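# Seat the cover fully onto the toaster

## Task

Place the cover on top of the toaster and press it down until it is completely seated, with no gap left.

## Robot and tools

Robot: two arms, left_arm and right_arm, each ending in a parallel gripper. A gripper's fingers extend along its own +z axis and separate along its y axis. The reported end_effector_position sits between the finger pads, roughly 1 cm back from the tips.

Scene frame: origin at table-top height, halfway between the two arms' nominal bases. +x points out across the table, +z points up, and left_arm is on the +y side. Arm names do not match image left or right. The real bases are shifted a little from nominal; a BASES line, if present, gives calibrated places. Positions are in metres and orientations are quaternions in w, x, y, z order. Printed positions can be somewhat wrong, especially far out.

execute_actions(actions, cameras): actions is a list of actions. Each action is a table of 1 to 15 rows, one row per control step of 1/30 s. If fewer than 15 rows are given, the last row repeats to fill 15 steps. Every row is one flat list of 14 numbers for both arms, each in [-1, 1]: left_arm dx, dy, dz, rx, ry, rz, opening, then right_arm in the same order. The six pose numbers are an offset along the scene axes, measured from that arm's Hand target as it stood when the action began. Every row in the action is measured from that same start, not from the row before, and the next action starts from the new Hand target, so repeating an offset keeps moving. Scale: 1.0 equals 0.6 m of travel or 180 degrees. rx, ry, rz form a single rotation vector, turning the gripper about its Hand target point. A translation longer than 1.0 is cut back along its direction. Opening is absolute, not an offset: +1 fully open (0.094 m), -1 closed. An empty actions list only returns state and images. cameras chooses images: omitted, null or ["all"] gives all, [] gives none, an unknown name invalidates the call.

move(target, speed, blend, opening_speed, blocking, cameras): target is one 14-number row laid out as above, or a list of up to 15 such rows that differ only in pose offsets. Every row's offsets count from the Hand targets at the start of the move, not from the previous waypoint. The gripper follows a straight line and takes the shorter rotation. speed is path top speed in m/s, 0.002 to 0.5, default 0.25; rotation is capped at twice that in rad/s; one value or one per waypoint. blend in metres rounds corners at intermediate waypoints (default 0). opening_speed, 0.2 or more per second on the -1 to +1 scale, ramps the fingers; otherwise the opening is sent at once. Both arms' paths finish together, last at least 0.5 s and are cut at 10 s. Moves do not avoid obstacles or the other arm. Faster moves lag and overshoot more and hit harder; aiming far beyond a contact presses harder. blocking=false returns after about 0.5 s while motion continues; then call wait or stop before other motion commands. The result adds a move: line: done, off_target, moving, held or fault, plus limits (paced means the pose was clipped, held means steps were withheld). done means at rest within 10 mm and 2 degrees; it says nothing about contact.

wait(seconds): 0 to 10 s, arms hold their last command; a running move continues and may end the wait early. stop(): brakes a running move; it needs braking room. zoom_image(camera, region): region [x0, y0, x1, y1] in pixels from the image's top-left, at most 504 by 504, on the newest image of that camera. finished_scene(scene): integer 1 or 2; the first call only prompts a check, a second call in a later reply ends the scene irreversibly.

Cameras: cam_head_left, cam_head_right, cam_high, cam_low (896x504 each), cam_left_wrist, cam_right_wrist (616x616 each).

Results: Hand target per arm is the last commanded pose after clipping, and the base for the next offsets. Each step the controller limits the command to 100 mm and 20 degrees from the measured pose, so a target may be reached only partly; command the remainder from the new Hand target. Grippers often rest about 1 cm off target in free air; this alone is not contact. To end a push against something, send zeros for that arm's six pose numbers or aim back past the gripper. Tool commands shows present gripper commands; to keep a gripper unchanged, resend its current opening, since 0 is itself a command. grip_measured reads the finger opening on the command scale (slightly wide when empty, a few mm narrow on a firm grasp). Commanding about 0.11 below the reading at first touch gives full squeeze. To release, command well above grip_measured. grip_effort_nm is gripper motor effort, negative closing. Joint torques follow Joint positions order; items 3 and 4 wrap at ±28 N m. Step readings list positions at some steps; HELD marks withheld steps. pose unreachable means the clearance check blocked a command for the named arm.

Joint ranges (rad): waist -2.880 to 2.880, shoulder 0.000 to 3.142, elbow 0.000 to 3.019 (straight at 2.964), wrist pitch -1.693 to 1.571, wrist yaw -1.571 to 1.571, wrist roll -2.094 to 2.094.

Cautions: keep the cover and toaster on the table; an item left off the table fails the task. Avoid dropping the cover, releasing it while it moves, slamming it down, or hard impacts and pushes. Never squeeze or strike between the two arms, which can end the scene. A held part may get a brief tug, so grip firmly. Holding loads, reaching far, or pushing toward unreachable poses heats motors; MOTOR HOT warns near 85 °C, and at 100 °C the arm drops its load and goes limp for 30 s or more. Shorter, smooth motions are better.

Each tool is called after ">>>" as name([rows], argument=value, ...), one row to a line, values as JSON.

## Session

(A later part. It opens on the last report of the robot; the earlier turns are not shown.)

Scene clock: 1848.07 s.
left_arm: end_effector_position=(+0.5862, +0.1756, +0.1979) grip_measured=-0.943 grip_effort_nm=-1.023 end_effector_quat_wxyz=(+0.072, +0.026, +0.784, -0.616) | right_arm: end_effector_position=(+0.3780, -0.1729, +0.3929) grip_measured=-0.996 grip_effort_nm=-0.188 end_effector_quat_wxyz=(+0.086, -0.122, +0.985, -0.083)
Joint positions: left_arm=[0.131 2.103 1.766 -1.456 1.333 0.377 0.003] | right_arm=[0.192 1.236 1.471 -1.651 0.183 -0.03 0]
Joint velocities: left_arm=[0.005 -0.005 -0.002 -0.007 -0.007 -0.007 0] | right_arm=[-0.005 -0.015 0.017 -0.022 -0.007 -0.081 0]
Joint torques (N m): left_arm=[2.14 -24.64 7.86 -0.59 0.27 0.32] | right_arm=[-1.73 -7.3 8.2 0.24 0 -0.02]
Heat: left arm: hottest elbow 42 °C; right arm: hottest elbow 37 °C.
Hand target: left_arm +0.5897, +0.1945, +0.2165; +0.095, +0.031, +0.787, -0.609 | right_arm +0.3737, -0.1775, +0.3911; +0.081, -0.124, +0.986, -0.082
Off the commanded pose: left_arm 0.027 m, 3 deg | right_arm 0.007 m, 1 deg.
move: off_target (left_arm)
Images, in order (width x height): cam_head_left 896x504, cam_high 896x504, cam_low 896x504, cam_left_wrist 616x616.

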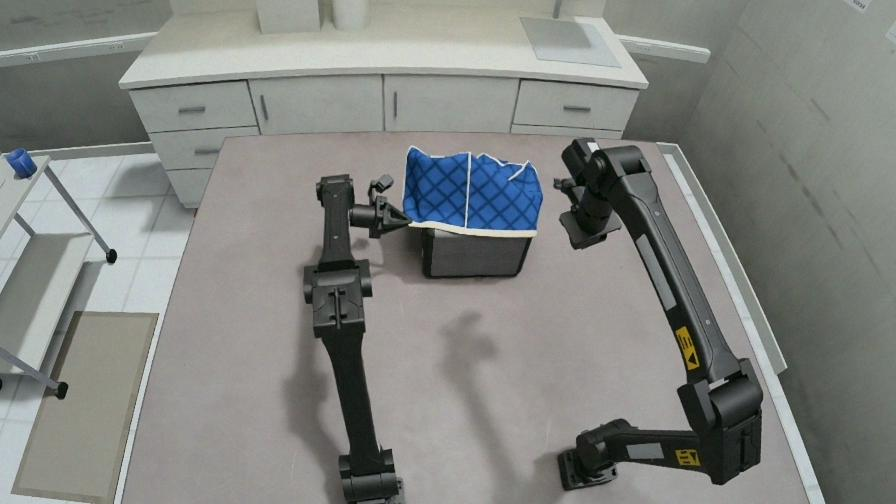

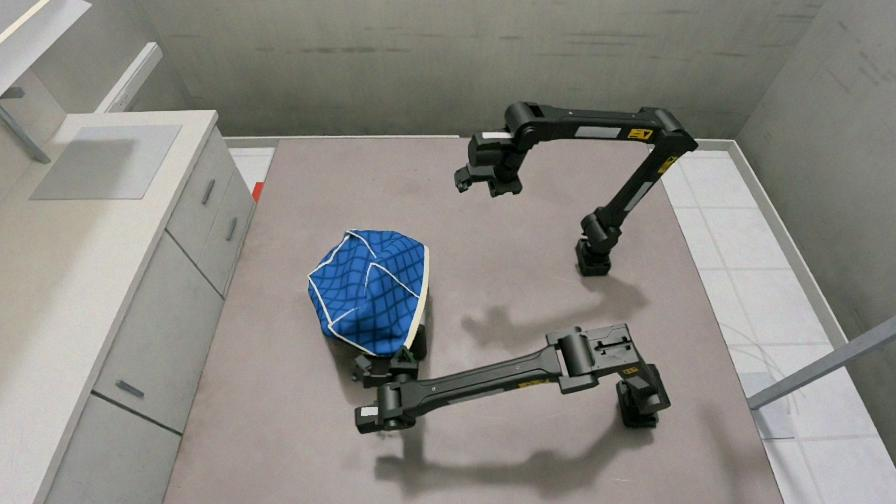

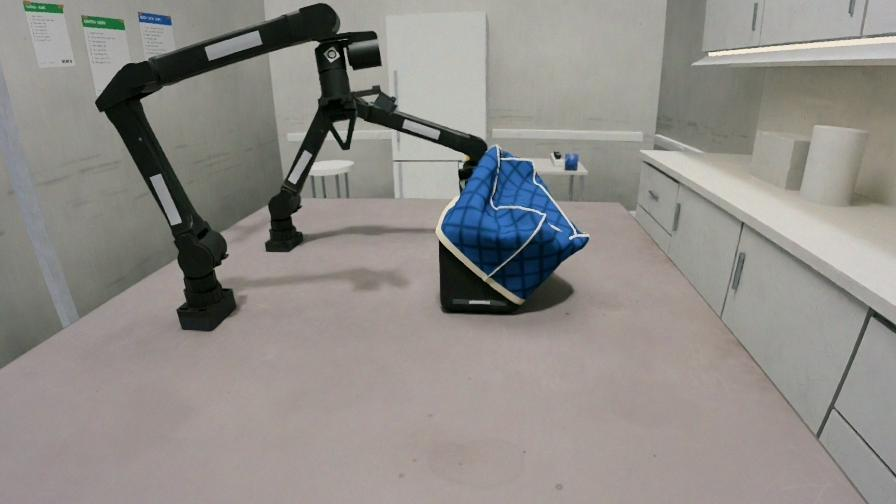

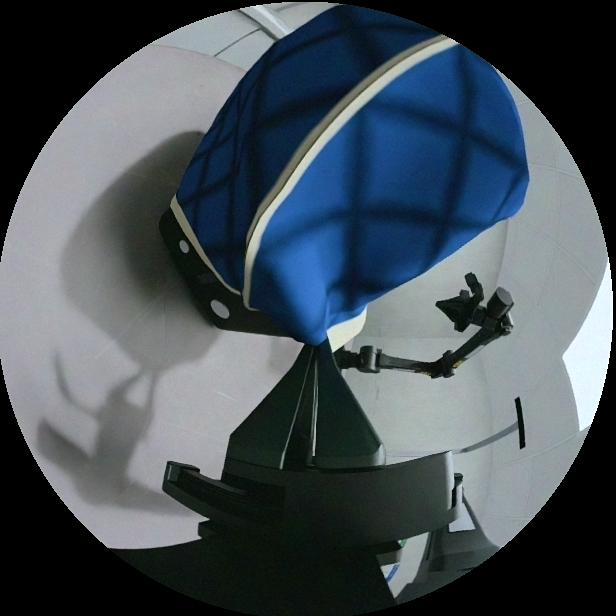

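>>> move([
  [-0.13,0.0,0.0,0,0,0,-1,0,0,0,0,0,0,-1],
  [-0.14,-0.01,-0.13,0,0,0,-1,0,0,0,0,0,0,-1],
], speed=0.1, cameras=["cam_left_wrist","cam_high","cam_low","cam_head_left"])

Scene clock: 1853.90 s.
left_arm: end_effector_position=(+0.5047, +0.1787, +0.1530) grip_measured=-0.943 grip_effort_nm=-1.028 end_effector_quat_wxyz=(+0.100, +0.048, +0.785, -0.610) | right_arm: end_effector_position=(+0.3780, -0.1729, +0.3929) grip_measured=-0.996 grip_effort_nm=-0.188 end_effector_quat_wxyz=(+0.086, -0.122, +0.985, -0.083)
Joint positions: left_arm=[0.158 1.958 1.397 -1.253 1.325 0.475 0.003] | right_arm=[0.192 1.236 1.471 -1.651 0.183 -0.03 0]
Joint velocities: left_arm=[-0.005 -0.005 -0.007 -0.037 0.022 -0.066 -0.001] | right_arm=[-0.015 -0.005 -0.022 -0.007 -0.037 -0.007 -0.001]
Joint torques (N m): left_arm=[1.61 -17.2 5.64 -0.08 0.4 0.11] | right_arm=[-1.73 -7.41 8.18 0.23 -0.01 -0.02]
Heat: left arm: hottest elbow 42 °C; right arm: hottest elbow 37 °C.
Hand target: left_arm +0.5060, +0.1900, +0.1377; +0.096, +0.031, +0.787, -0.609 | right_arm +0.3737, -0.1775, +0.3911; +0.081, -0.124, +0.986, -0.082
Off the commanded pose: left_arm 0.018 m, 2 deg | right_arm 0.007 m, 1 deg.
move: off_target (left_arm)
Images, in order (width x height): cam_head_left 896x504, cam_high 896x504, cam_low 896x504, cam_left_wrist 616x616.

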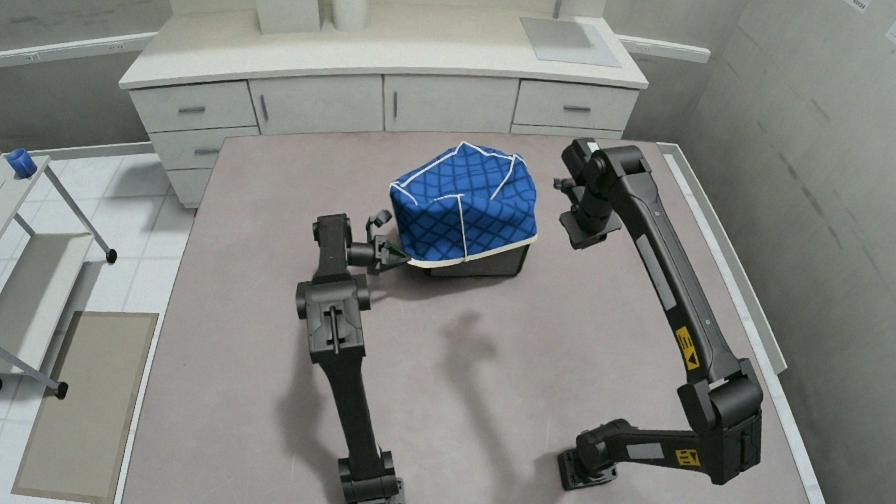

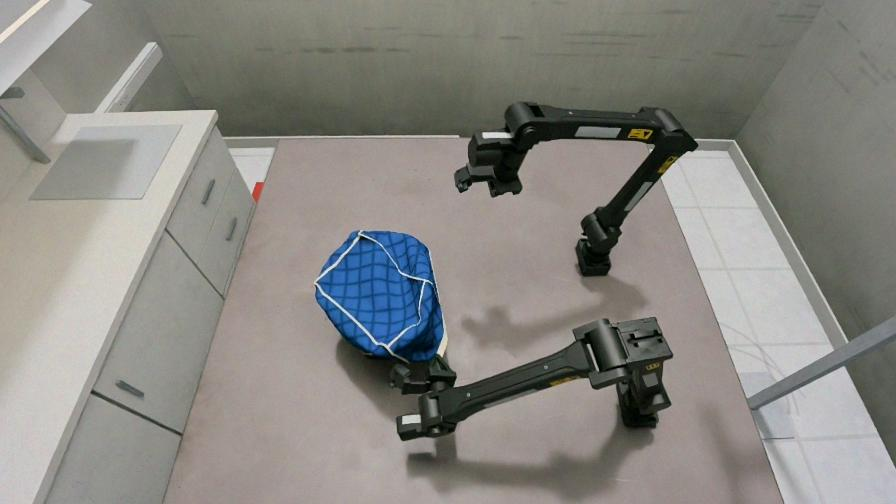

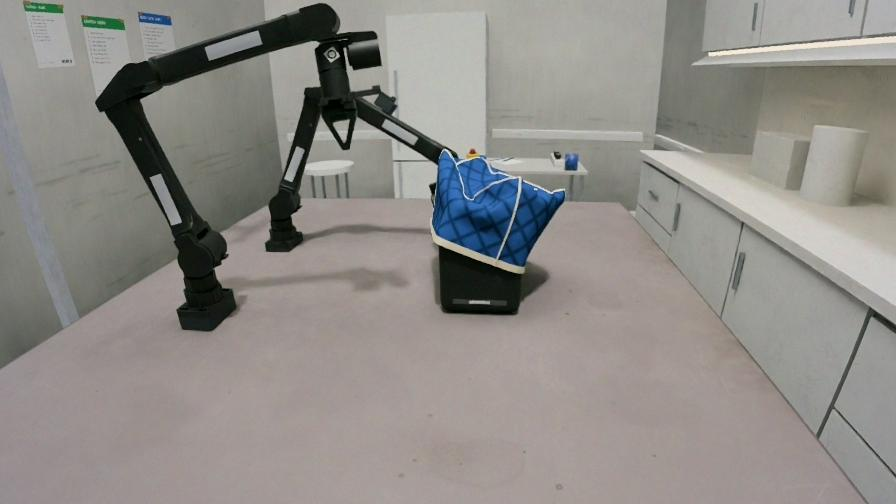

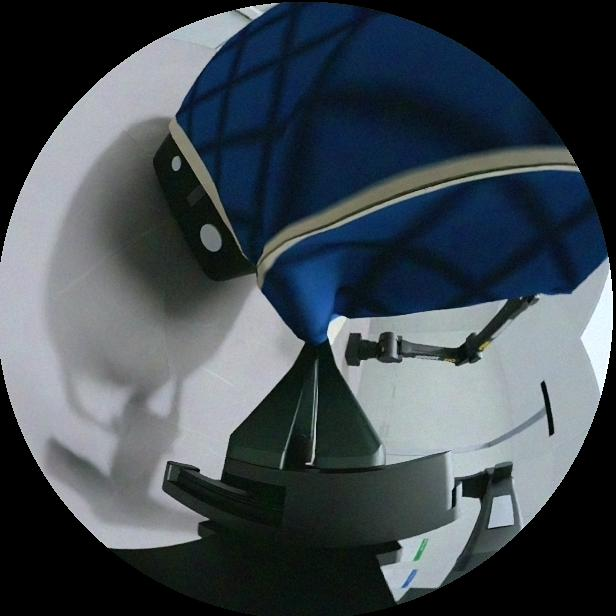

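>>> move([
  [0.0,0.05,-0.02,0,0,0,-1,0,0,0,0,0,0,-1],
  [0.16,0.06,-0.02,0,0,0,-1,0,0,0,0,0,0,-1],
  [0.22,0.02,-0.08,0,0,0,-1,0,0,0,0,0,0,-1],
], speed=0.1, cameras=["cam_left_wrist","cam_high","cam_low","cam_head_left"])

Scene clock: 1867.57 s.
left_arm: end_effector_position=(+0.6249, +0.2025, +0.0950) grip_measured=-0.944 grip_effort_nm=-1.028 end_effector_quat_wxyz=(+0.086, +0.024, +0.786, -0.611) | right_arm: end_effector_position=(+0.3780, -0.1729, +0.3929) grip_measured=-0.996 grip_effort_nm=-0.193 end_effector_quat_wxyz=(+0.086, -0.122, +0.985, -0.083)
Joint positions: left_arm=[0.164 2.317 1.862 -1.352 1.324 0.414 0.003] | right_arm=[0.192 1.236 1.471 -1.651 0.183 -0.03 0]
Joint velocities: left_arm=[0.005 -0.005 0.002 0.007 -0.037 0.007 0.001] | right_arm=[-0.005 -0.005 -0.002 -0.007 -0.037 -0.051 -0.001]
Joint torques (N m): left_arm=[-0.15 -22.77 9.46 0.39 0.65 0.03] | right_arm=[-1.9 -7.53 8.16 0.21 -0.01 -0.03]
Heat: left arm: hottest elbow 41 °C; right arm: hottest elbow 37 °C.
Hand target: left_arm +0.6390, +0.2021, +0.0914; +0.095, +0.031, +0.787, -0.609 | right_arm +0.3737, -0.1775, +0.3911; +0.081, -0.124, +0.986, -0.082
Off the commanded pose: left_arm 0.014 m, 1 deg | right_arm 0.007 m, 1 deg.
move: off_target (left_arm)
Images, in order (width x height): cam_head_left 896x504, cam_high 896x504, cam_low 896x504, cam_left_wrist 616x616.

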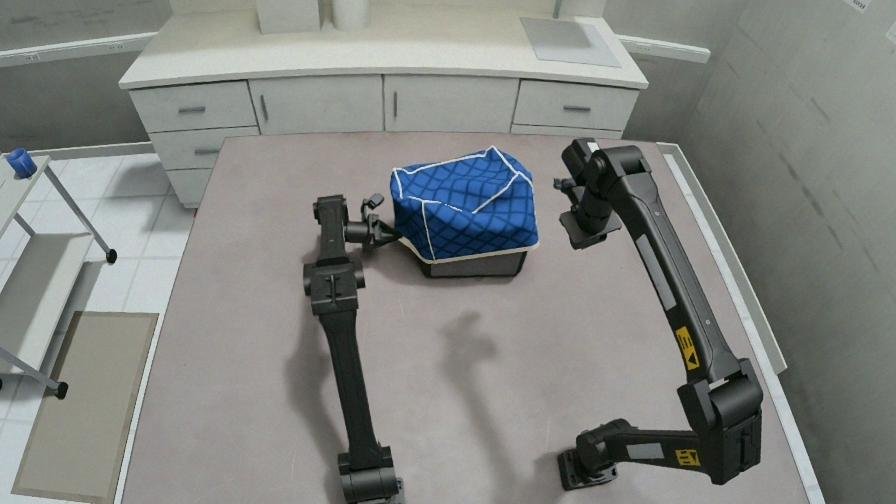

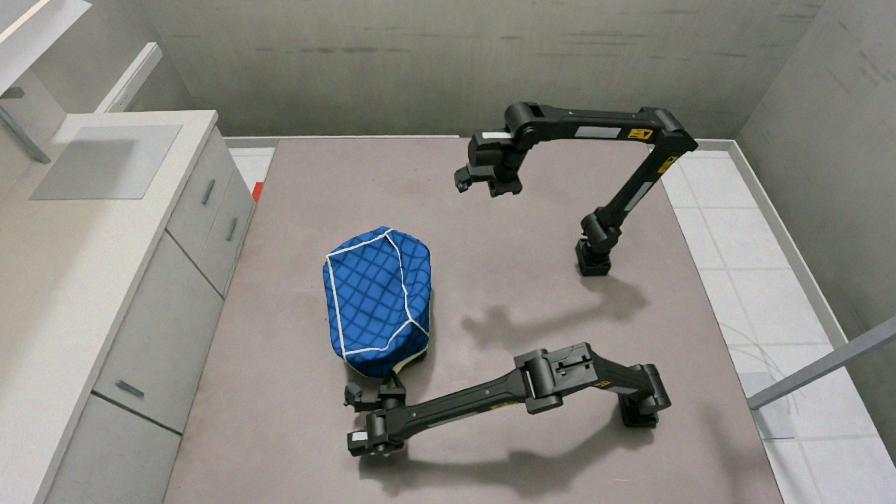

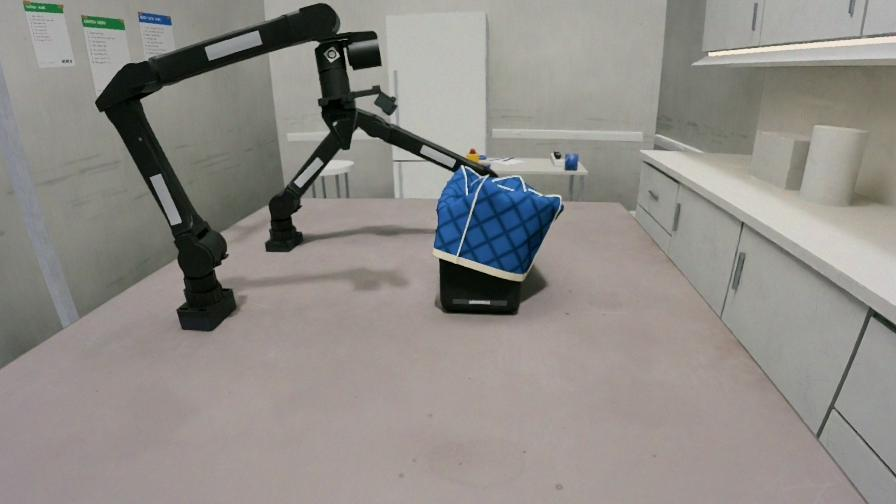

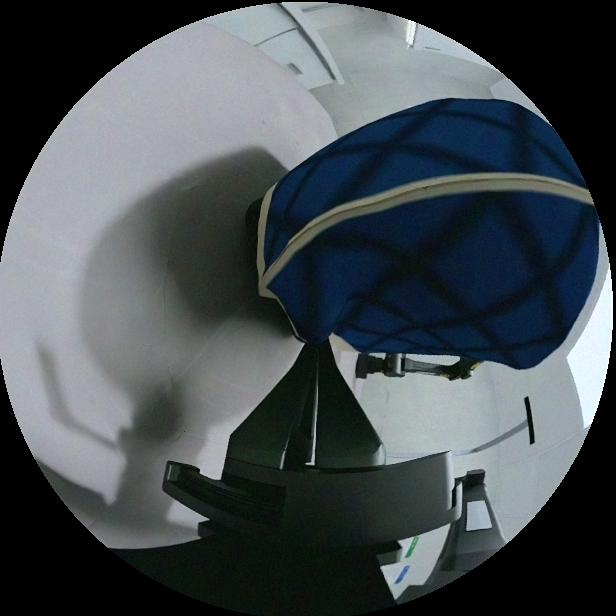

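>>> move(target=[0.03,-0.02,-0.085,0,0,0,-1,0.35,0.1,0,0,0,0,-1], speed=0.12, cameras=[])

>>> move(target=[0,0,0,0,0,0,-1,0.03,0.03,-0.3,0,0,0,-1], speed=0.12, cameras=["cam_high","cam_low","cam_head_left"])

Scene clock: 1874.57 s.
left_arm: end_effector_position=(+0.6434, +0.1893, +0.0559) grip_measured=-0.944 grip_effort_nm=-1.023 end_effector_quat_wxyz=(+0.089, +0.028, +0.784, -0.613) | right_arm: end_effector_position=(+0.5722, -0.1269, +0.3793) grip_measured=-0.996 grip_effort_nm=-0.183 end_effector_quat_wxyz=(+0.087, -0.122, +0.985, -0.083)
Joint positions: left_arm=[0.14 2.396 1.899 -1.225 1.334 0.334 0.003] | right_arm=[0.194 1.768 2.026 -1.672 0.183 -0.03 0]
Joint velocities: left_arm=[0.005 -0.005 -0.002 0.012 0.022 -0.037 0.001] | right_arm=[-0.005 -0.005 0.022 -0.007 0.007 -0.037 0]
Joint torques (N m): left_arm=[-0.09 -21.77 9.46 0.64 0.37 0.03] | right_arm=[0.15 -12.22 14 0.2 0.14 0.19]
Heat: left arm: hottest elbow 42 °C; right arm: hottest elbow 38 °C.
Hand target: left_arm +0.6573, +0.1908, +0.0406; +0.095, +0.032, +0.787, -0.609 | right_arm +0.5834, -0.1167, +0.3873; +0.081, -0.124, +0.986, -0.082
Off the commanded pose: left_arm 0.021 m, 1 deg | right_arm 0.019 m, 1 deg.
joint sent to its limit (right arm) — joint 4 (wrist pitch), lower limit. The joint targets are off in position, not in orientation.
move: off_target (left_arm, right_arm)
No camera images: "cameras" was empty.

Scene clock: 1876.63 s.
left_arm: end_effector_position=(+0.6441, +0.1894, +0.0553) grip_measured=-0.944 grip_effort_nm=-1.023 end_effector_quat_wxyz=(+0.090, +0.028, +0.784, -0.613) | right_arm: end_effector_position=(+0.5973, -0.1046, +0.2414) grip_measured=-0.996 grip_effort_nm=-0.183 end_effector_quat_wxyz=(+0.105, -0.124, +0.983, -0.079)
Joint positions: left_arm=[0.14 2.398 1.901 -1.222 1.334 0.332 0.003] | right_arm=[0.22 1.796 1.697 -1.281 0.183 -0.012 0]
Joint velocities: left_arm=[-0.015 -0.005 -0.017 0.007 -0.051 0.037 -0.001] | right_arm=[0.005 -0.015 -0.002 -0.002 -0.066 0.022 -0.001]
Joint torques (N m): left_arm=[-0.09 -21.89 9.37 0.54 0.38 0.04] | right_arm=[-0.26 -11.46 7.75 0.91 0.24 0.31]
Heat: left arm: hottest elbow 42 °C; right arm: hottest elbow 38 °C.
Hand target: left_arm +0.6573, +0.1908, +0.0407; +0.095, +0.032, +0.787, -0.609 | right_arm +0.5986, -0.0988, +0.2069; +0.081, -0.124, +0.986, -0.081
Off the commanded pose: left_arm 0.020 m, 1 deg | right_arm 0.035 m, 3 deg.
move: off_target (left_arm, right_arm)
Images, in order (width x height): cam_head_left 896x504, cam_high 896x504, cam_low 896x504.

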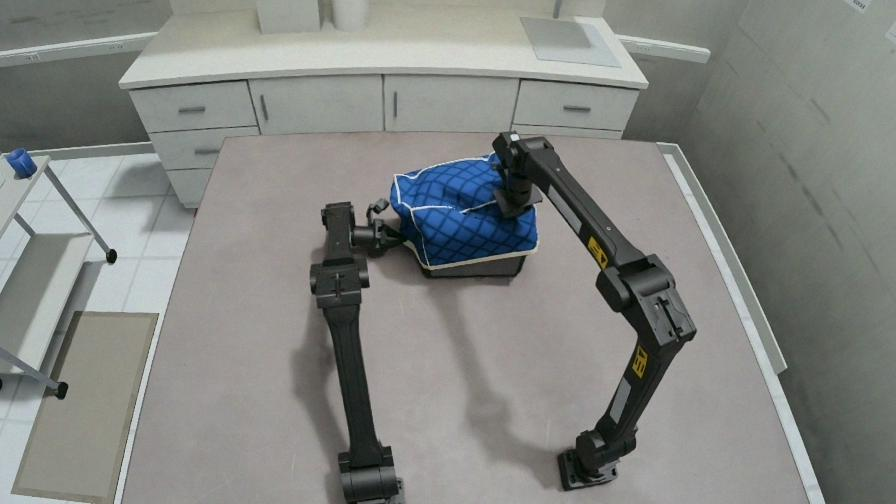

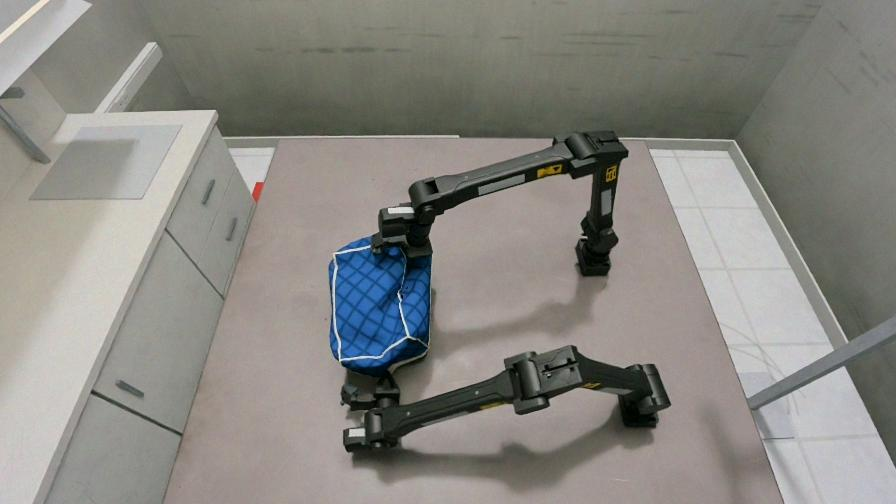

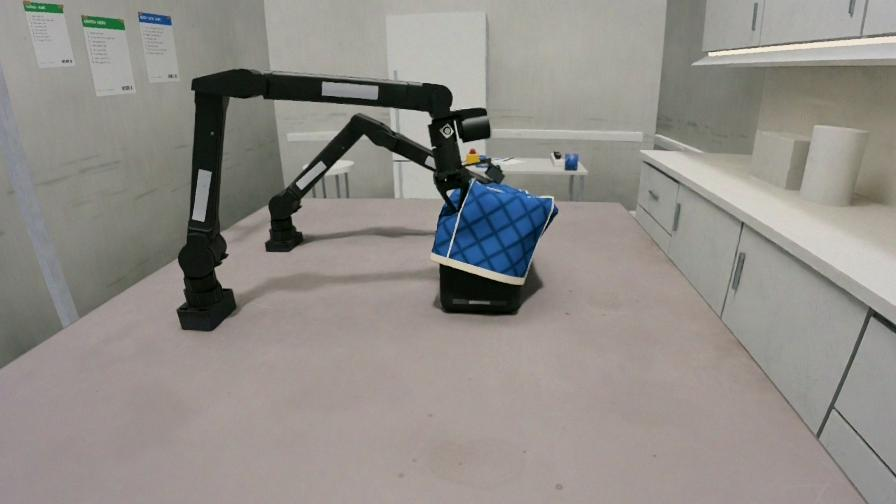

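>>> move([
  [0,0,0,0,0,0,-1,0,-0.05,0.25,0,0,0,-1],
  [0,0,0,0,0,0,-1,0,-0.33,0.15,0.471,0.033,-0.007,-1],
  [0,0,0,0,0,0,-1,0.03,-0.33,-0.1,0.471,0.033,-0.007,-1],
], cameras=["cam_right_wrist","cam_low"])

Scene clock: 1888.03 s.
left_arm: end_effector_position=(+0.6444, +0.1895, +0.0553) grip_measured=-0.944 grip_effort_nm=-1.023 end_effector_quat_wxyz=(+0.090, +0.028, +0.784, -0.613) | right_arm: end_effector_position=(+0.6054, -0.2973, +0.1439) grip_measured=-0.996 grip_effort_nm=-0.188 end_effector_quat_wxyz=(+0.112, +0.006, +0.805, +0.583)
Joint positions: left_arm=[0.14 2.398 1.901 -1.219 1.334 0.332 0.003] | right_arm=[-0.427 2.219 1.766 -1.673 -1.216 -0.767 0]
Joint velocities: left_arm=[-0.015 -0.005 -0.007 -0.002 -0.007 -0.022 -0.001] | right_arm=[-0.005 0.005 -0.007 -0.012 -0.022 -0.037 0.001]
Joint torques (N m): left_arm=[-0.38 -21.95 9.44 0.47 0.39 0.06] | right_arm=[-0.62 -16.44 10.33 -0.69 -0.41 -0.15]
Heat: left arm: hottest elbow 43 °C; right arm: hottest elbow 38 °C.
Hand target: left_arm +0.6573, +0.1908, +0.0407; +0.095, +0.032, +0.787, -0.609 | right_arm +0.6139, -0.2989, +0.1451; +0.092, -0.031, +0.793, +0.602
Off the commanded pose: left_arm 0.020 m, 1 deg | right_arm 0.012 m, 6 deg.
joint sent to its limit (right arm) — joint 4 (wrist pitch), lower limit. The joint targets are off in position and orientation.
move: off_target (left_arm, right_arm)
Images, in order (width x height): cam_low 896x504, cam_right_wrist 616x616.

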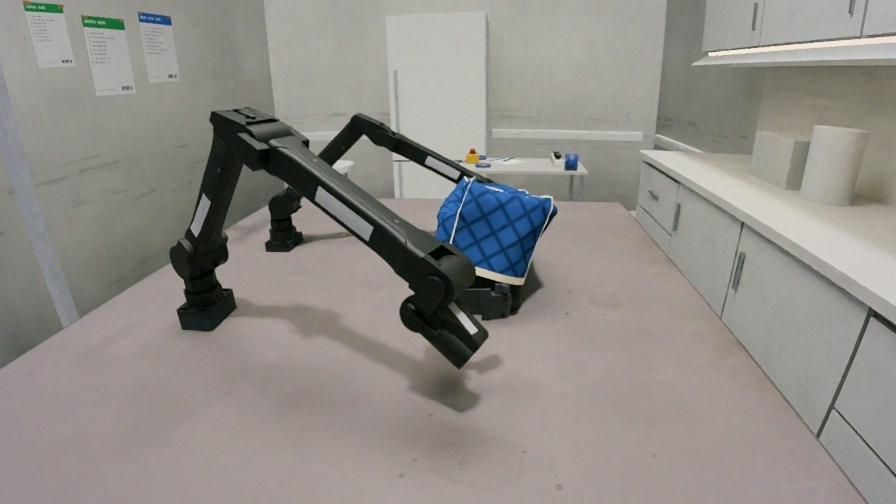

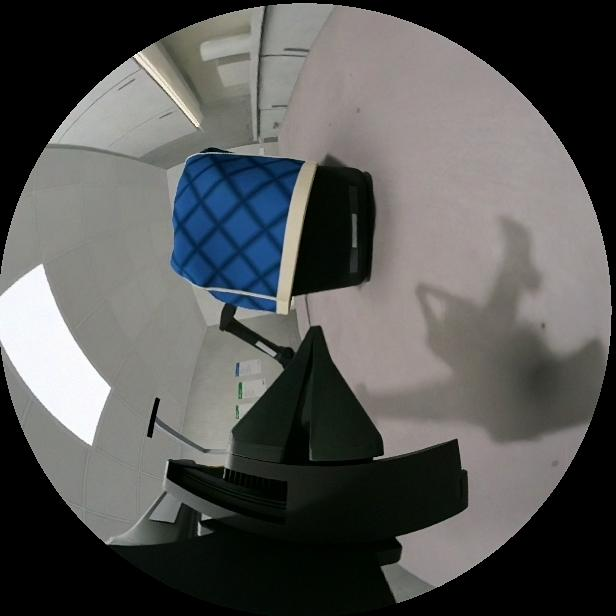

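>>> move([
  [0,0,0,0,0,0,-1,-0.15,0.05,-0.05,0,0,0,0.5],
  [0,0,0,0,0,0,-1,-0.15,0.18,-0.05,0,0,0,0.5],
], speed=0.15, cameras=["cam_right_wrist","cam_low"])

Scene clock: 1899.33 s.
left_arm: end_effector_position=(+0.6444, +0.1895, +0.0553) grip_measured=-0.944 grip_effort_nm=-1.023 end_effector_quat_wxyz=(+0.090, +0.028, +0.784, -0.613) | right_arm: end_effector_position=(+0.5248, -0.1903, +0.1067) grip_measured=+0.498 grip_effort_nm=0.110 end_effector_quat_wxyz=(+0.087, -0.031, +0.791, +0.605)
Joint positions: left_arm=[0.14 2.398 1.901 -1.219 1.334 0.331 0.003] | right_arm=[-0.291 2.068 1.355 -1.379 -1.275 -0.723 0.07]
Joint velocities: left_arm=[-0.005 -0.005 -0.007 -0.002 0.007 -0.066 0] | right_arm=[0.005 -0.005 0.007 0.002 -0.051 -0.051 0]
Joint torques (N m): left_arm=[-0.15 -22.18 9.42 0.54 0.4 0.06] | right_arm=[-1.08 -16.62 5.11 -0.21 -0.72 0.2]
Heat: left arm: hottest elbow 43 °C; right arm: hottest elbow 37 °C.
Hand target: left_arm +0.6573, +0.1908, +0.0407; +0.095, +0.032, +0.787, -0.609 | right_arm +0.5238, -0.1905, +0.1174; +0.092, -0.031, +0.791, +0.603
Off the commanded pose: left_arm 0.020 m, 1 deg | right_arm 0.008 m, 1 deg.
move: off_target (left_arm)
Images, in order (width x height): cam_low 896x504, cam_right_wrist 616x616.

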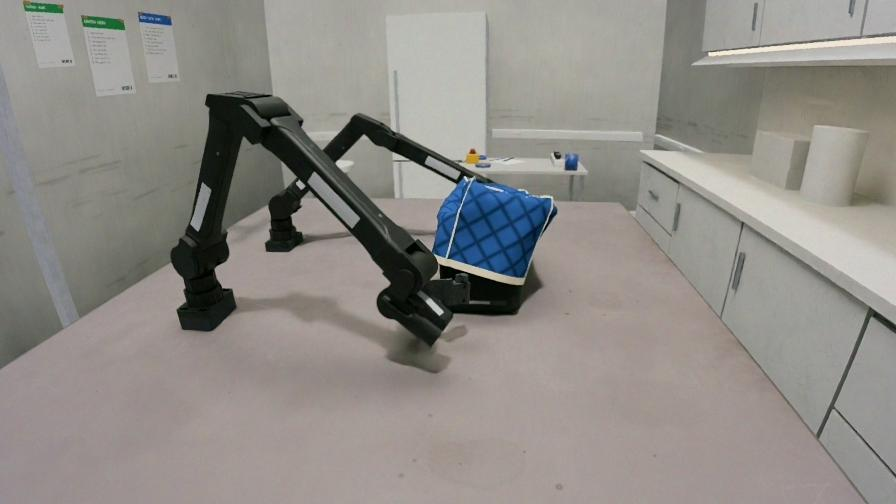

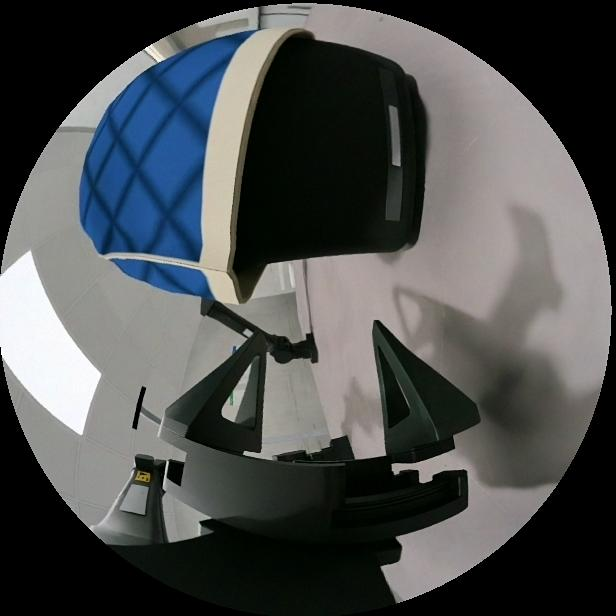

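>>> move([
  [0,0,0,0,0,0,-1,-0.0,0,0.085,0,0,0,0.5],
  [0,0,0,0,0,0,-1,-0.0,0.1,0.085,0,0,0,0.5],
], speed=0.15, cameras=["cam_right_wrist"])

Scene clock: 1905.27 s.
left_arm: end_effector_position=(+0.6444, +0.1895, +0.0553) grip_measured=-0.944 grip_effort_nm=-1.028 end_effector_quat_wxyz=(+0.090, +0.028, +0.784, -0.613) | right_arm: end_effector_position=(+0.5274, -0.1302, +0.1608) grip_measured=+0.498 grip_effort_nm=0.115 end_effector_quat_wxyz=(+0.088, -0.031, +0.790, +0.606)
Joint positions: left_arm=[0.14 2.398 1.901 -1.219 1.334 0.331 0.003] | right_arm=[-0.174 1.89 1.26 -1.065 -1.317 -0.312 0.07]
Joint velocities: left_arm=[-0.005 -0.005 0.002 0.007 -0.022 -0.051 0] | right_arm=[-0.005 -0.005 -0.007 0.002 -0.022 -0.037 0]
Joint torques (N m): left_arm=[-0.15 -22.07 9.5 0.47 0.4 0.03] | right_arm=[-1.2 -15.5 6.15 0.27 -0.64 0.19]
Heat: left arm: hottest elbow 43 °C; right arm: hottest elbow 37 °C.
Hand target: left_arm +0.6573, +0.1908, +0.0407; +0.095, +0.032, +0.787, -0.609 | right_arm +0.5248, -0.1304, +0.1700; +0.093, -0.031, +0.790, +0.605
Off the commanded pose: left_arm 0.020 m, 1 deg | right_arm 0.008 m, 1 deg.
move: off_target (left_arm)
Images, in order (width x height): cam_right_wrist 616x616.

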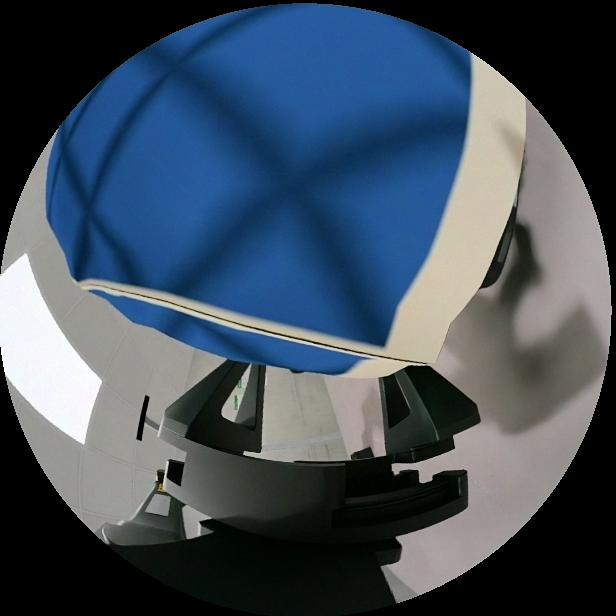

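>>> move([
  [0,0,0,0,0,0,-1,-0.0,-0.06,-0.025,0,0,0,0.5],
  [0,0,0,0,0,0,-1,-0.0,0.02,-0.025,0,0,0,0.5],
], speed=0.12, cameras=[])

>>> move(target=[0,0,0,0,0,0,-1,0,0,0,0,0,0,-1], opening_speed=1, cameras=["cam_right_wrist"])

Scene clock: 1910.67 s.
left_arm: end_effector_position=(+0.6444, +0.1895, +0.0553) grip_measured=-0.944 grip_effort_nm=-1.023 end_effector_quat_wxyz=(+0.090, +0.028, +0.784, -0.613) | right_arm: end_effector_position=(+0.5274, -0.1203, +0.1475) grip_measured=+0.498 grip_effort_nm=0.100 end_effector_quat_wxyz=(+0.091, -0.031, +0.791, +0.604)
Joint positions: left_arm=[0.14 2.398 1.901 -1.219 1.334 0.331 0.003] | right_arm=[-0.154 1.89 1.22 -0.929 -1.315 -0.217 0.07]
Joint velocities: left_arm=[0.005 -0.015 -0.017 0.012 0.066 -0.037 -0.001] | right_arm=[0.005 0.005 0.002 -0.002 0.007 -0.051 0]
Joint torques (N m): left_arm=[-0.09 -22.07 9.43 0.43 0.4 0.05] | right_arm=[-0.79 -15.09 6.01 0.36 -0.79 0.19]
Heat: left arm: hottest elbow 43 °C; right arm: hottest elbow 37 °C.
Hand target: left_arm +0.6573, +0.1908, +0.0407; +0.095, +0.032, +0.787, -0.609 | right_arm +0.5247, -0.1183, +0.1552; +0.093, -0.031, +0.790, +0.605
Off the commanded pose: left_arm 0.020 m, 1 deg | right_arm 0.008 m, 0 deg.
move: off_target (left_arm)
No camera images: "cameras" was empty.

Scene clock: 1912.57 s.
left_arm: end_effector_position=(+0.6441, +0.1894, +0.0525) grip_measured=-0.944 grip_effort_nm=-1.033 end_effector_quat_wxyz=(+0.089, +0.027, +0.784, -0.613) | right_arm: end_effector_position=(+0.5247, -0.1199, +0.1449) grip_measured=-0.996 grip_effort_nm=-0.188 end_effector_quat_wxyz=(+0.087, -0.027, +0.791, +0.605)
Joint positions: left_arm=[0.14 2.402 1.901 -1.218 1.334 0.331 0.003] | right_arm=[-0.154 1.89 1.212 -0.926 -1.315 -0.21 0]
Joint velocities: left_arm=[0.005 -0.005 -0.007 -0.022 -0.022 -0.051 0] | right_arm=[-0.005 -0.005 -0.007 0.002 -0.037 -0.022 -0.001]
Joint torques (N m): left_arm=[-0.44 -22.65 9.54 0.46 0.38 0.06] | right_arm=[-0.56 -14.92 6.53 0.38 -0.79 0.16]
Heat: left arm: hottest elbow 44 °C; right arm: hottest elbow 37 °C.
Hand target: left_arm +0.6573, +0.1908, +0.0407; +0.095, +0.032, +0.787, -0.609 | right_arm +0.5246, -0.1183, +0.1551; +0.093, -0.031, +0.790, +0.605
Off the commanded pose: left_arm 0.018 m, 1 deg | right_arm 0.010 m, 1 deg.
move: off_target (left_arm)
Images, in order (width x height): cam_right_wrist 616x616.

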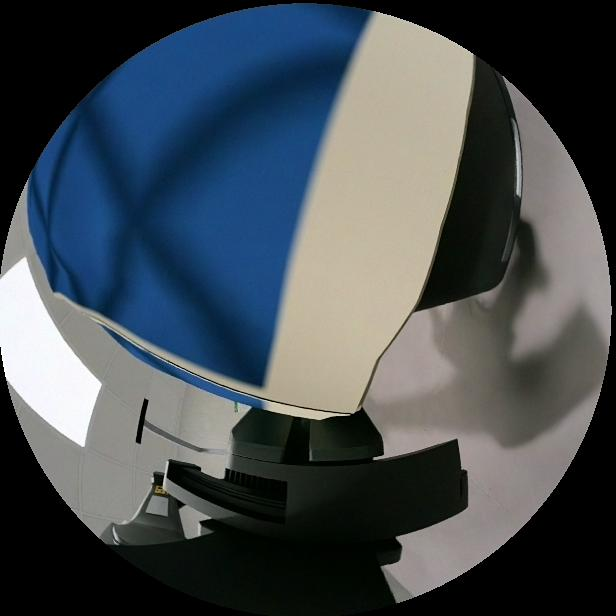

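>>> move([
  [0,0,0,0,0,0,-1,-0.0,-0.12,0,0,0,0,0.5],
  [0,0,0,0,0,0,-1,0.07,-0.12,-0.03,0,0,0,0.5],
  [0,0,0,0,0,0,-1,0.07,-0.01,-0.03,0,0,0,0.5],
], speed=0.15, cameras=["cam_right_wrist"])

>>> move(target=[0,0,0,0,0,0,-1,0,0,0,0,0,0,-1], opening_speed=1, cameras=["cam_right_wrist"])

Scene clock: 1920.90 s.
left_arm: end_effector_position=(+0.6456, +0.1896, +0.0508) grip_measured=-0.944 grip_effort_nm=-1.033 end_effector_quat_wxyz=(+0.090, +0.028, +0.785, -0.613) | right_arm: end_effector_position=(+0.5652, -0.1571, +0.1289) grip_measured=+0.498 grip_effort_nm=0.090 end_effector_quat_wxyz=(+0.106, -0.014, +0.789, +0.605)
Joint positions: left_arm=[0.14 2.407 1.906 -1.213 1.334 0.329 0.003] | right_arm=[-0.215 2.005 1.346 -1.001 -1.323 -0.284 0.07]
Joint velocities: left_arm=[0.005 0.005 -0.007 -0.007 -0.037 0.007 0] | right_arm=[-0.005 -0.015 -0.012 0.017 0.007 0.037 0]
Joint torques (N m): left_arm=[-0.26 -22.83 9.26 0.31 0.37 0.06] | right_arm=[3.84 -15.79 7.31 0.85 -0.53 0.5]
Heat: left arm: hottest elbow 44 °C; right arm: hottest elbow 37 °C.
Hand target: left_arm +0.6573, +0.1908, +0.0405; +0.095, +0.032, +0.787, -0.609 | right_arm +0.5664, -0.1242, +0.1364; +0.093, -0.031, +0.790, +0.605
Off the commanded pose: left_arm 0.016 m, 1 deg | right_arm 0.034 m, 2 deg.
move: off_target (left_arm, right_arm)
Images, in order (width x height): cam_right_wrist 616x616.

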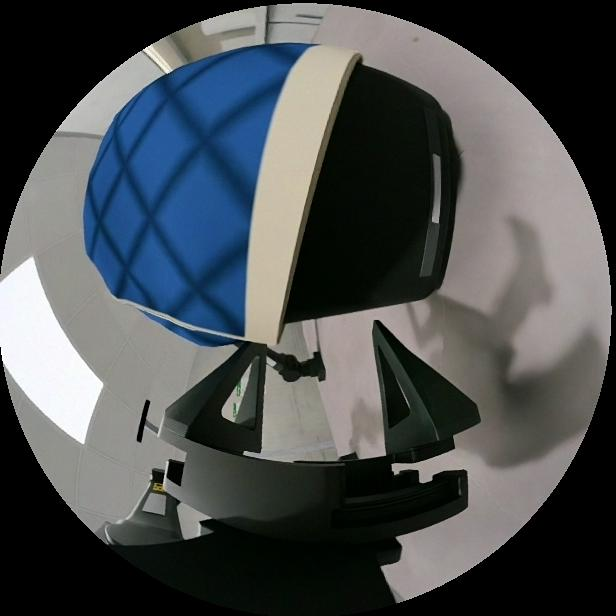

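Scene clock: 1922.87 s.
left_arm: end_effector_position=(+0.6456, +0.1896, +0.0508) grip_measured=-0.944 grip_effort_nm=-1.038 end_effector_quat_wxyz=(+0.090, +0.028, +0.785, -0.613) | right_arm: end_effector_position=(+0.5627, -0.1468, +0.1355) grip_measured=-0.996 grip_effort_nm=-0.203 end_effector_quat_wxyz=(+0.097, -0.011, +0.792, +0.603)
Joint positions: left_arm=[0.14 2.407 1.906 -1.213 1.334 0.328 0.003] | right_arm=[-0.196 1.981 1.331 -0.974 -1.313 -0.227 0]
Joint velocities: left_arm=[-0.005 -0.015 -0.007 -0.007 0.051 0.037 0] | right_arm=[-0.015 0.005 -0.012 -0.007 0.125 0.022 0]
Joint torques (N m): left_arm=[-0.15 -22.71 9.25 0.32 0.39 0.04] | right_arm=[2.37 -14.45 7.79 1.1 -0.89 0.19]
Heat: left arm: hottest elbow 44 °C; right arm: hottest elbow 37 °C.
Hand target: left_arm +0.6573, +0.1908, +0.0405; +0.095, +0.032, +0.787, -0.609 | right_arm +0.5663, -0.1242, +0.1364; +0.093, -0.031, +0.790, +0.605
Off the commanded pose: left_arm 0.016 m, 1 deg | right_arm 0.023 m, 2 deg.
move: off_target (left_arm, right_arm)
Images, in order (width x height): cam_right_wrist 616x616.

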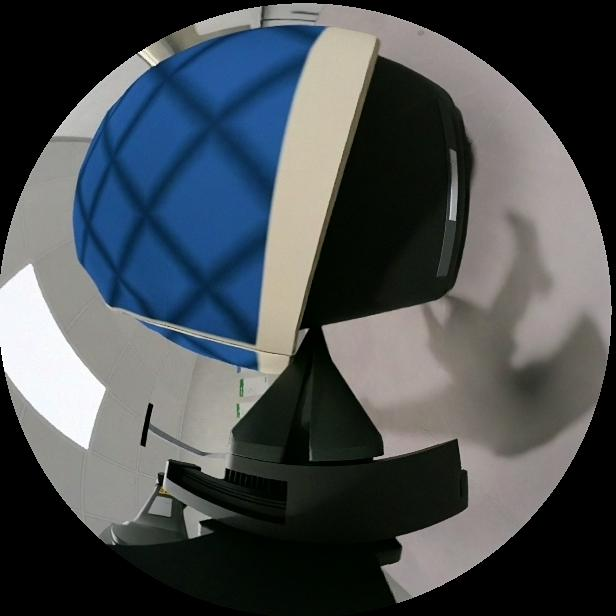

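>>> move([
  [0,0,0,0,0,0,-1,-0.05,-0.1,0.02,0,0,0,0.5],
  [0,0,0,0,0,0,-1,-0.12,-0.1,0.02,0,0,-0.22,0.5],
  [0,0,0,0,0,0,-1,-0.06,-0.03,0.02,0,0,-0.22,0.5],
], speed=0.15, cameras=["cam_right_wrist"])

Scene clock: 1936.03 s.
left_arm: end_effector_position=(+0.6451, +0.1896, +0.0473) grip_measured=-0.944 grip_effort_nm=-1.023 end_effector_quat_wxyz=(+0.088, +0.026, +0.785, -0.613) | right_arm: end_effector_position=(+0.5132, -0.1440, +0.1458) grip_measured=+0.498 grip_effort_nm=0.115 end_effector_quat_wxyz=(+0.286, +0.243, +0.757, +0.535)
Joint positions: left_arm=[0.14 2.412 1.906 -1.213 1.332 0.328 0.003] | right_arm=[-0.122 1.616 0.628 0.592 -0.813 1.096 0.07]
Joint velocities: left_arm=[0.005 -0.005 -0.012 -0.007 -0.037 -0.022 0.001] | right_arm=[-0.015 0.005 0.007 -0.002 -0.007 -0.007 0.001]
Joint torques (N m): left_arm=[-0.26 -23.12 9.17 0.27 0.47 0.06] | right_arm=[-0.62 -7.41 9.74 1.89 0.01 0.19]
Heat: left arm: hottest elbow 45 °C; right arm: hottest elbow 37 °C.
Hand target: left_arm +0.6573, +0.1908, +0.0407; +0.095, +0.032, +0.787, -0.609 | right_arm +0.5302, -0.1422, +0.1521; +0.293, +0.240, +0.752, +0.539
Off the commanded pose: left_arm 0.014 m, 1 deg | right_arm 0.017 m, 1 deg.
move: off_target (left_arm, right_arm)
Images, in order (width x height): cam_right_wrist 616x616.

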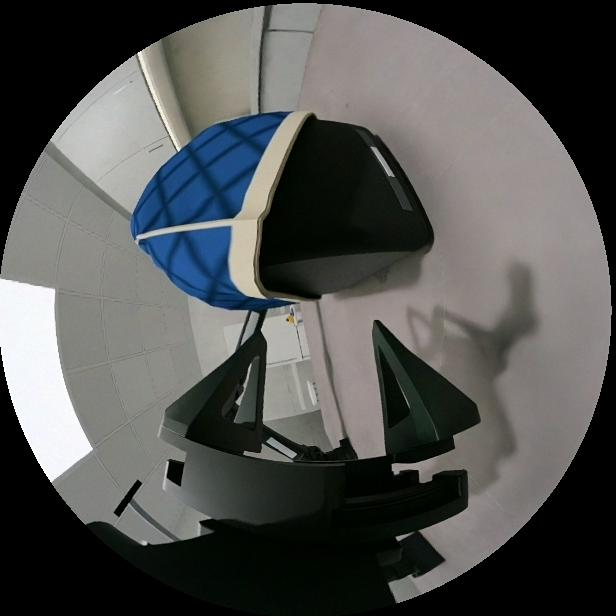

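>>> move([
  [0,0,0,0,0,0,-1,0,0,0.035,0,0,0,0.5],
  [0,0,0,0,0,0,-1,0.09,0.075,0.035,0,0,0,0.5],
], speed=0.12, cameras=["cam_right_wrist"])

>>> move(target=[0,0,0,0,0,0,-1,0,0,0,0,0,0,-1], opening_speed=1, cameras=["cam_right_wrist"])

Scene clock: 1943.37 s.
left_arm: end_effector_position=(+0.6451, +0.1896, +0.0473) grip_measured=-0.944 grip_effort_nm=-1.028 end_effector_quat_wxyz=(+0.088, +0.026, +0.785, -0.613) | right_arm: end_effector_position=(+0.5550, -0.1071, +0.1750) grip_measured=+0.498 grip_effort_nm=0.090 end_effector_quat_wxyz=(+0.296, +0.231, +0.754, +0.538)
Joint positions: left_arm=[0.14 2.412 1.906 -1.213 1.332 0.327 0.003] | right_arm=[-0.029 1.635 0.749 0.55 -0.734 1.135 0.07]
Joint velocities: left_arm=[0.005 -0.005 0.002 -0.022 -0.037 -0.037 0] | right_arm=[-0.005 -0.015 -0.007 -0.007 0.007 -0.051 -0.002]
Joint torques (N m): left_arm=[-0.03 -22.89 9.14 0.17 0.49 0.07] | right_arm=[0.85 -6.18 13.31 1.22 0.91 0.36]
Heat: left arm: hottest elbow 45 °C; right arm: hottest elbow 37 °C.
Hand target: left_arm +0.6573, +0.1908, +0.0407; +0.095, +0.032, +0.787, -0.609 | right_arm +0.5843, -0.0969, +0.1730; +0.293, +0.240, +0.751, +0.541
Off the commanded pose: left_arm 0.014 m, 1 deg | right_arm 0.031 m, 1 deg.
move: off_target (left_arm, right_arm)
Images, in order (width x height): cam_right_wrist 616x616.

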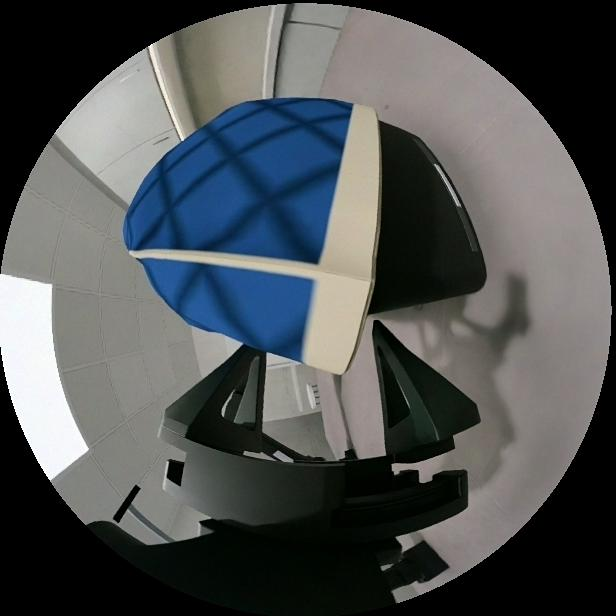

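Scene clock: 1945.17 s.
left_arm: end_effector_position=(+0.6459, +0.1898, +0.0474) grip_measured=-0.944 grip_effort_nm=-1.033 end_effector_quat_wxyz=(+0.089, +0.026, +0.785, -0.612) | right_arm: end_effector_position=(+0.5556, -0.0931, +0.1683) grip_measured=-0.968 grip_effort_nm=-0.940 end_effector_quat_wxyz=(+0.278, +0.229, +0.758, +0.543)
Joint positions: left_arm=[0.14 2.413 1.908 -1.212 1.332 0.327 0.003] | right_arm=[-0.005 1.655 0.762 0.541 -0.741 1.146 0.001]
Joint velocities: left_arm=[-0.005 0.005 0.002 0.012 -0.037 0.066 0] | right_arm=[-0.005 0.005 -0.007 0.027 0.022 -0.007 -0.003]
Joint torques (N m): left_arm=[-0.44 -23.24 9.07 0.2 0.45 0.08] | right_arm=[-0.97 -7.71 12.34 1.51 1.12 0.25]
Heat: left arm: hottest elbow 45 °C; right arm: hottest elbow 37 °C.
Hand target: left_arm +0.6573, +0.1908, +0.0406; +0.095, +0.032, +0.787, -0.609 | right_arm +0.5844, -0.0968, +0.1729; +0.292, +0.240, +0.751, +0.541
Off the commanded pose: left_arm 0.013 m, 1 deg | right_arm 0.029 m, 2 deg.
move: off_target (left_arm, right_arm)
Images, in order (width x height): cam_right_wrist 616x616.

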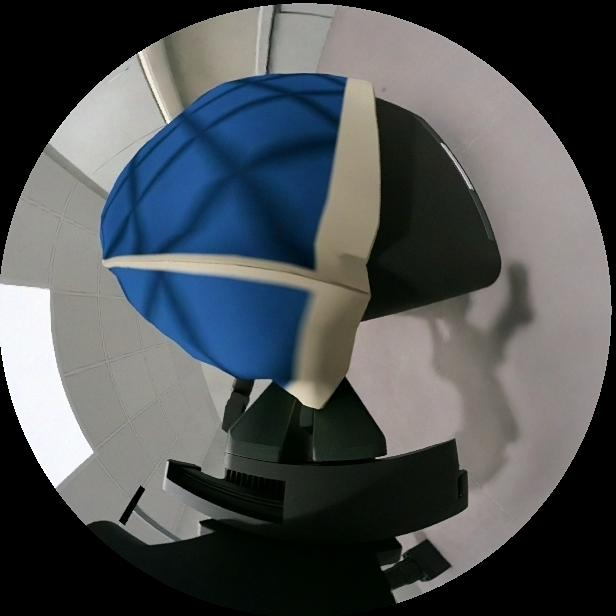

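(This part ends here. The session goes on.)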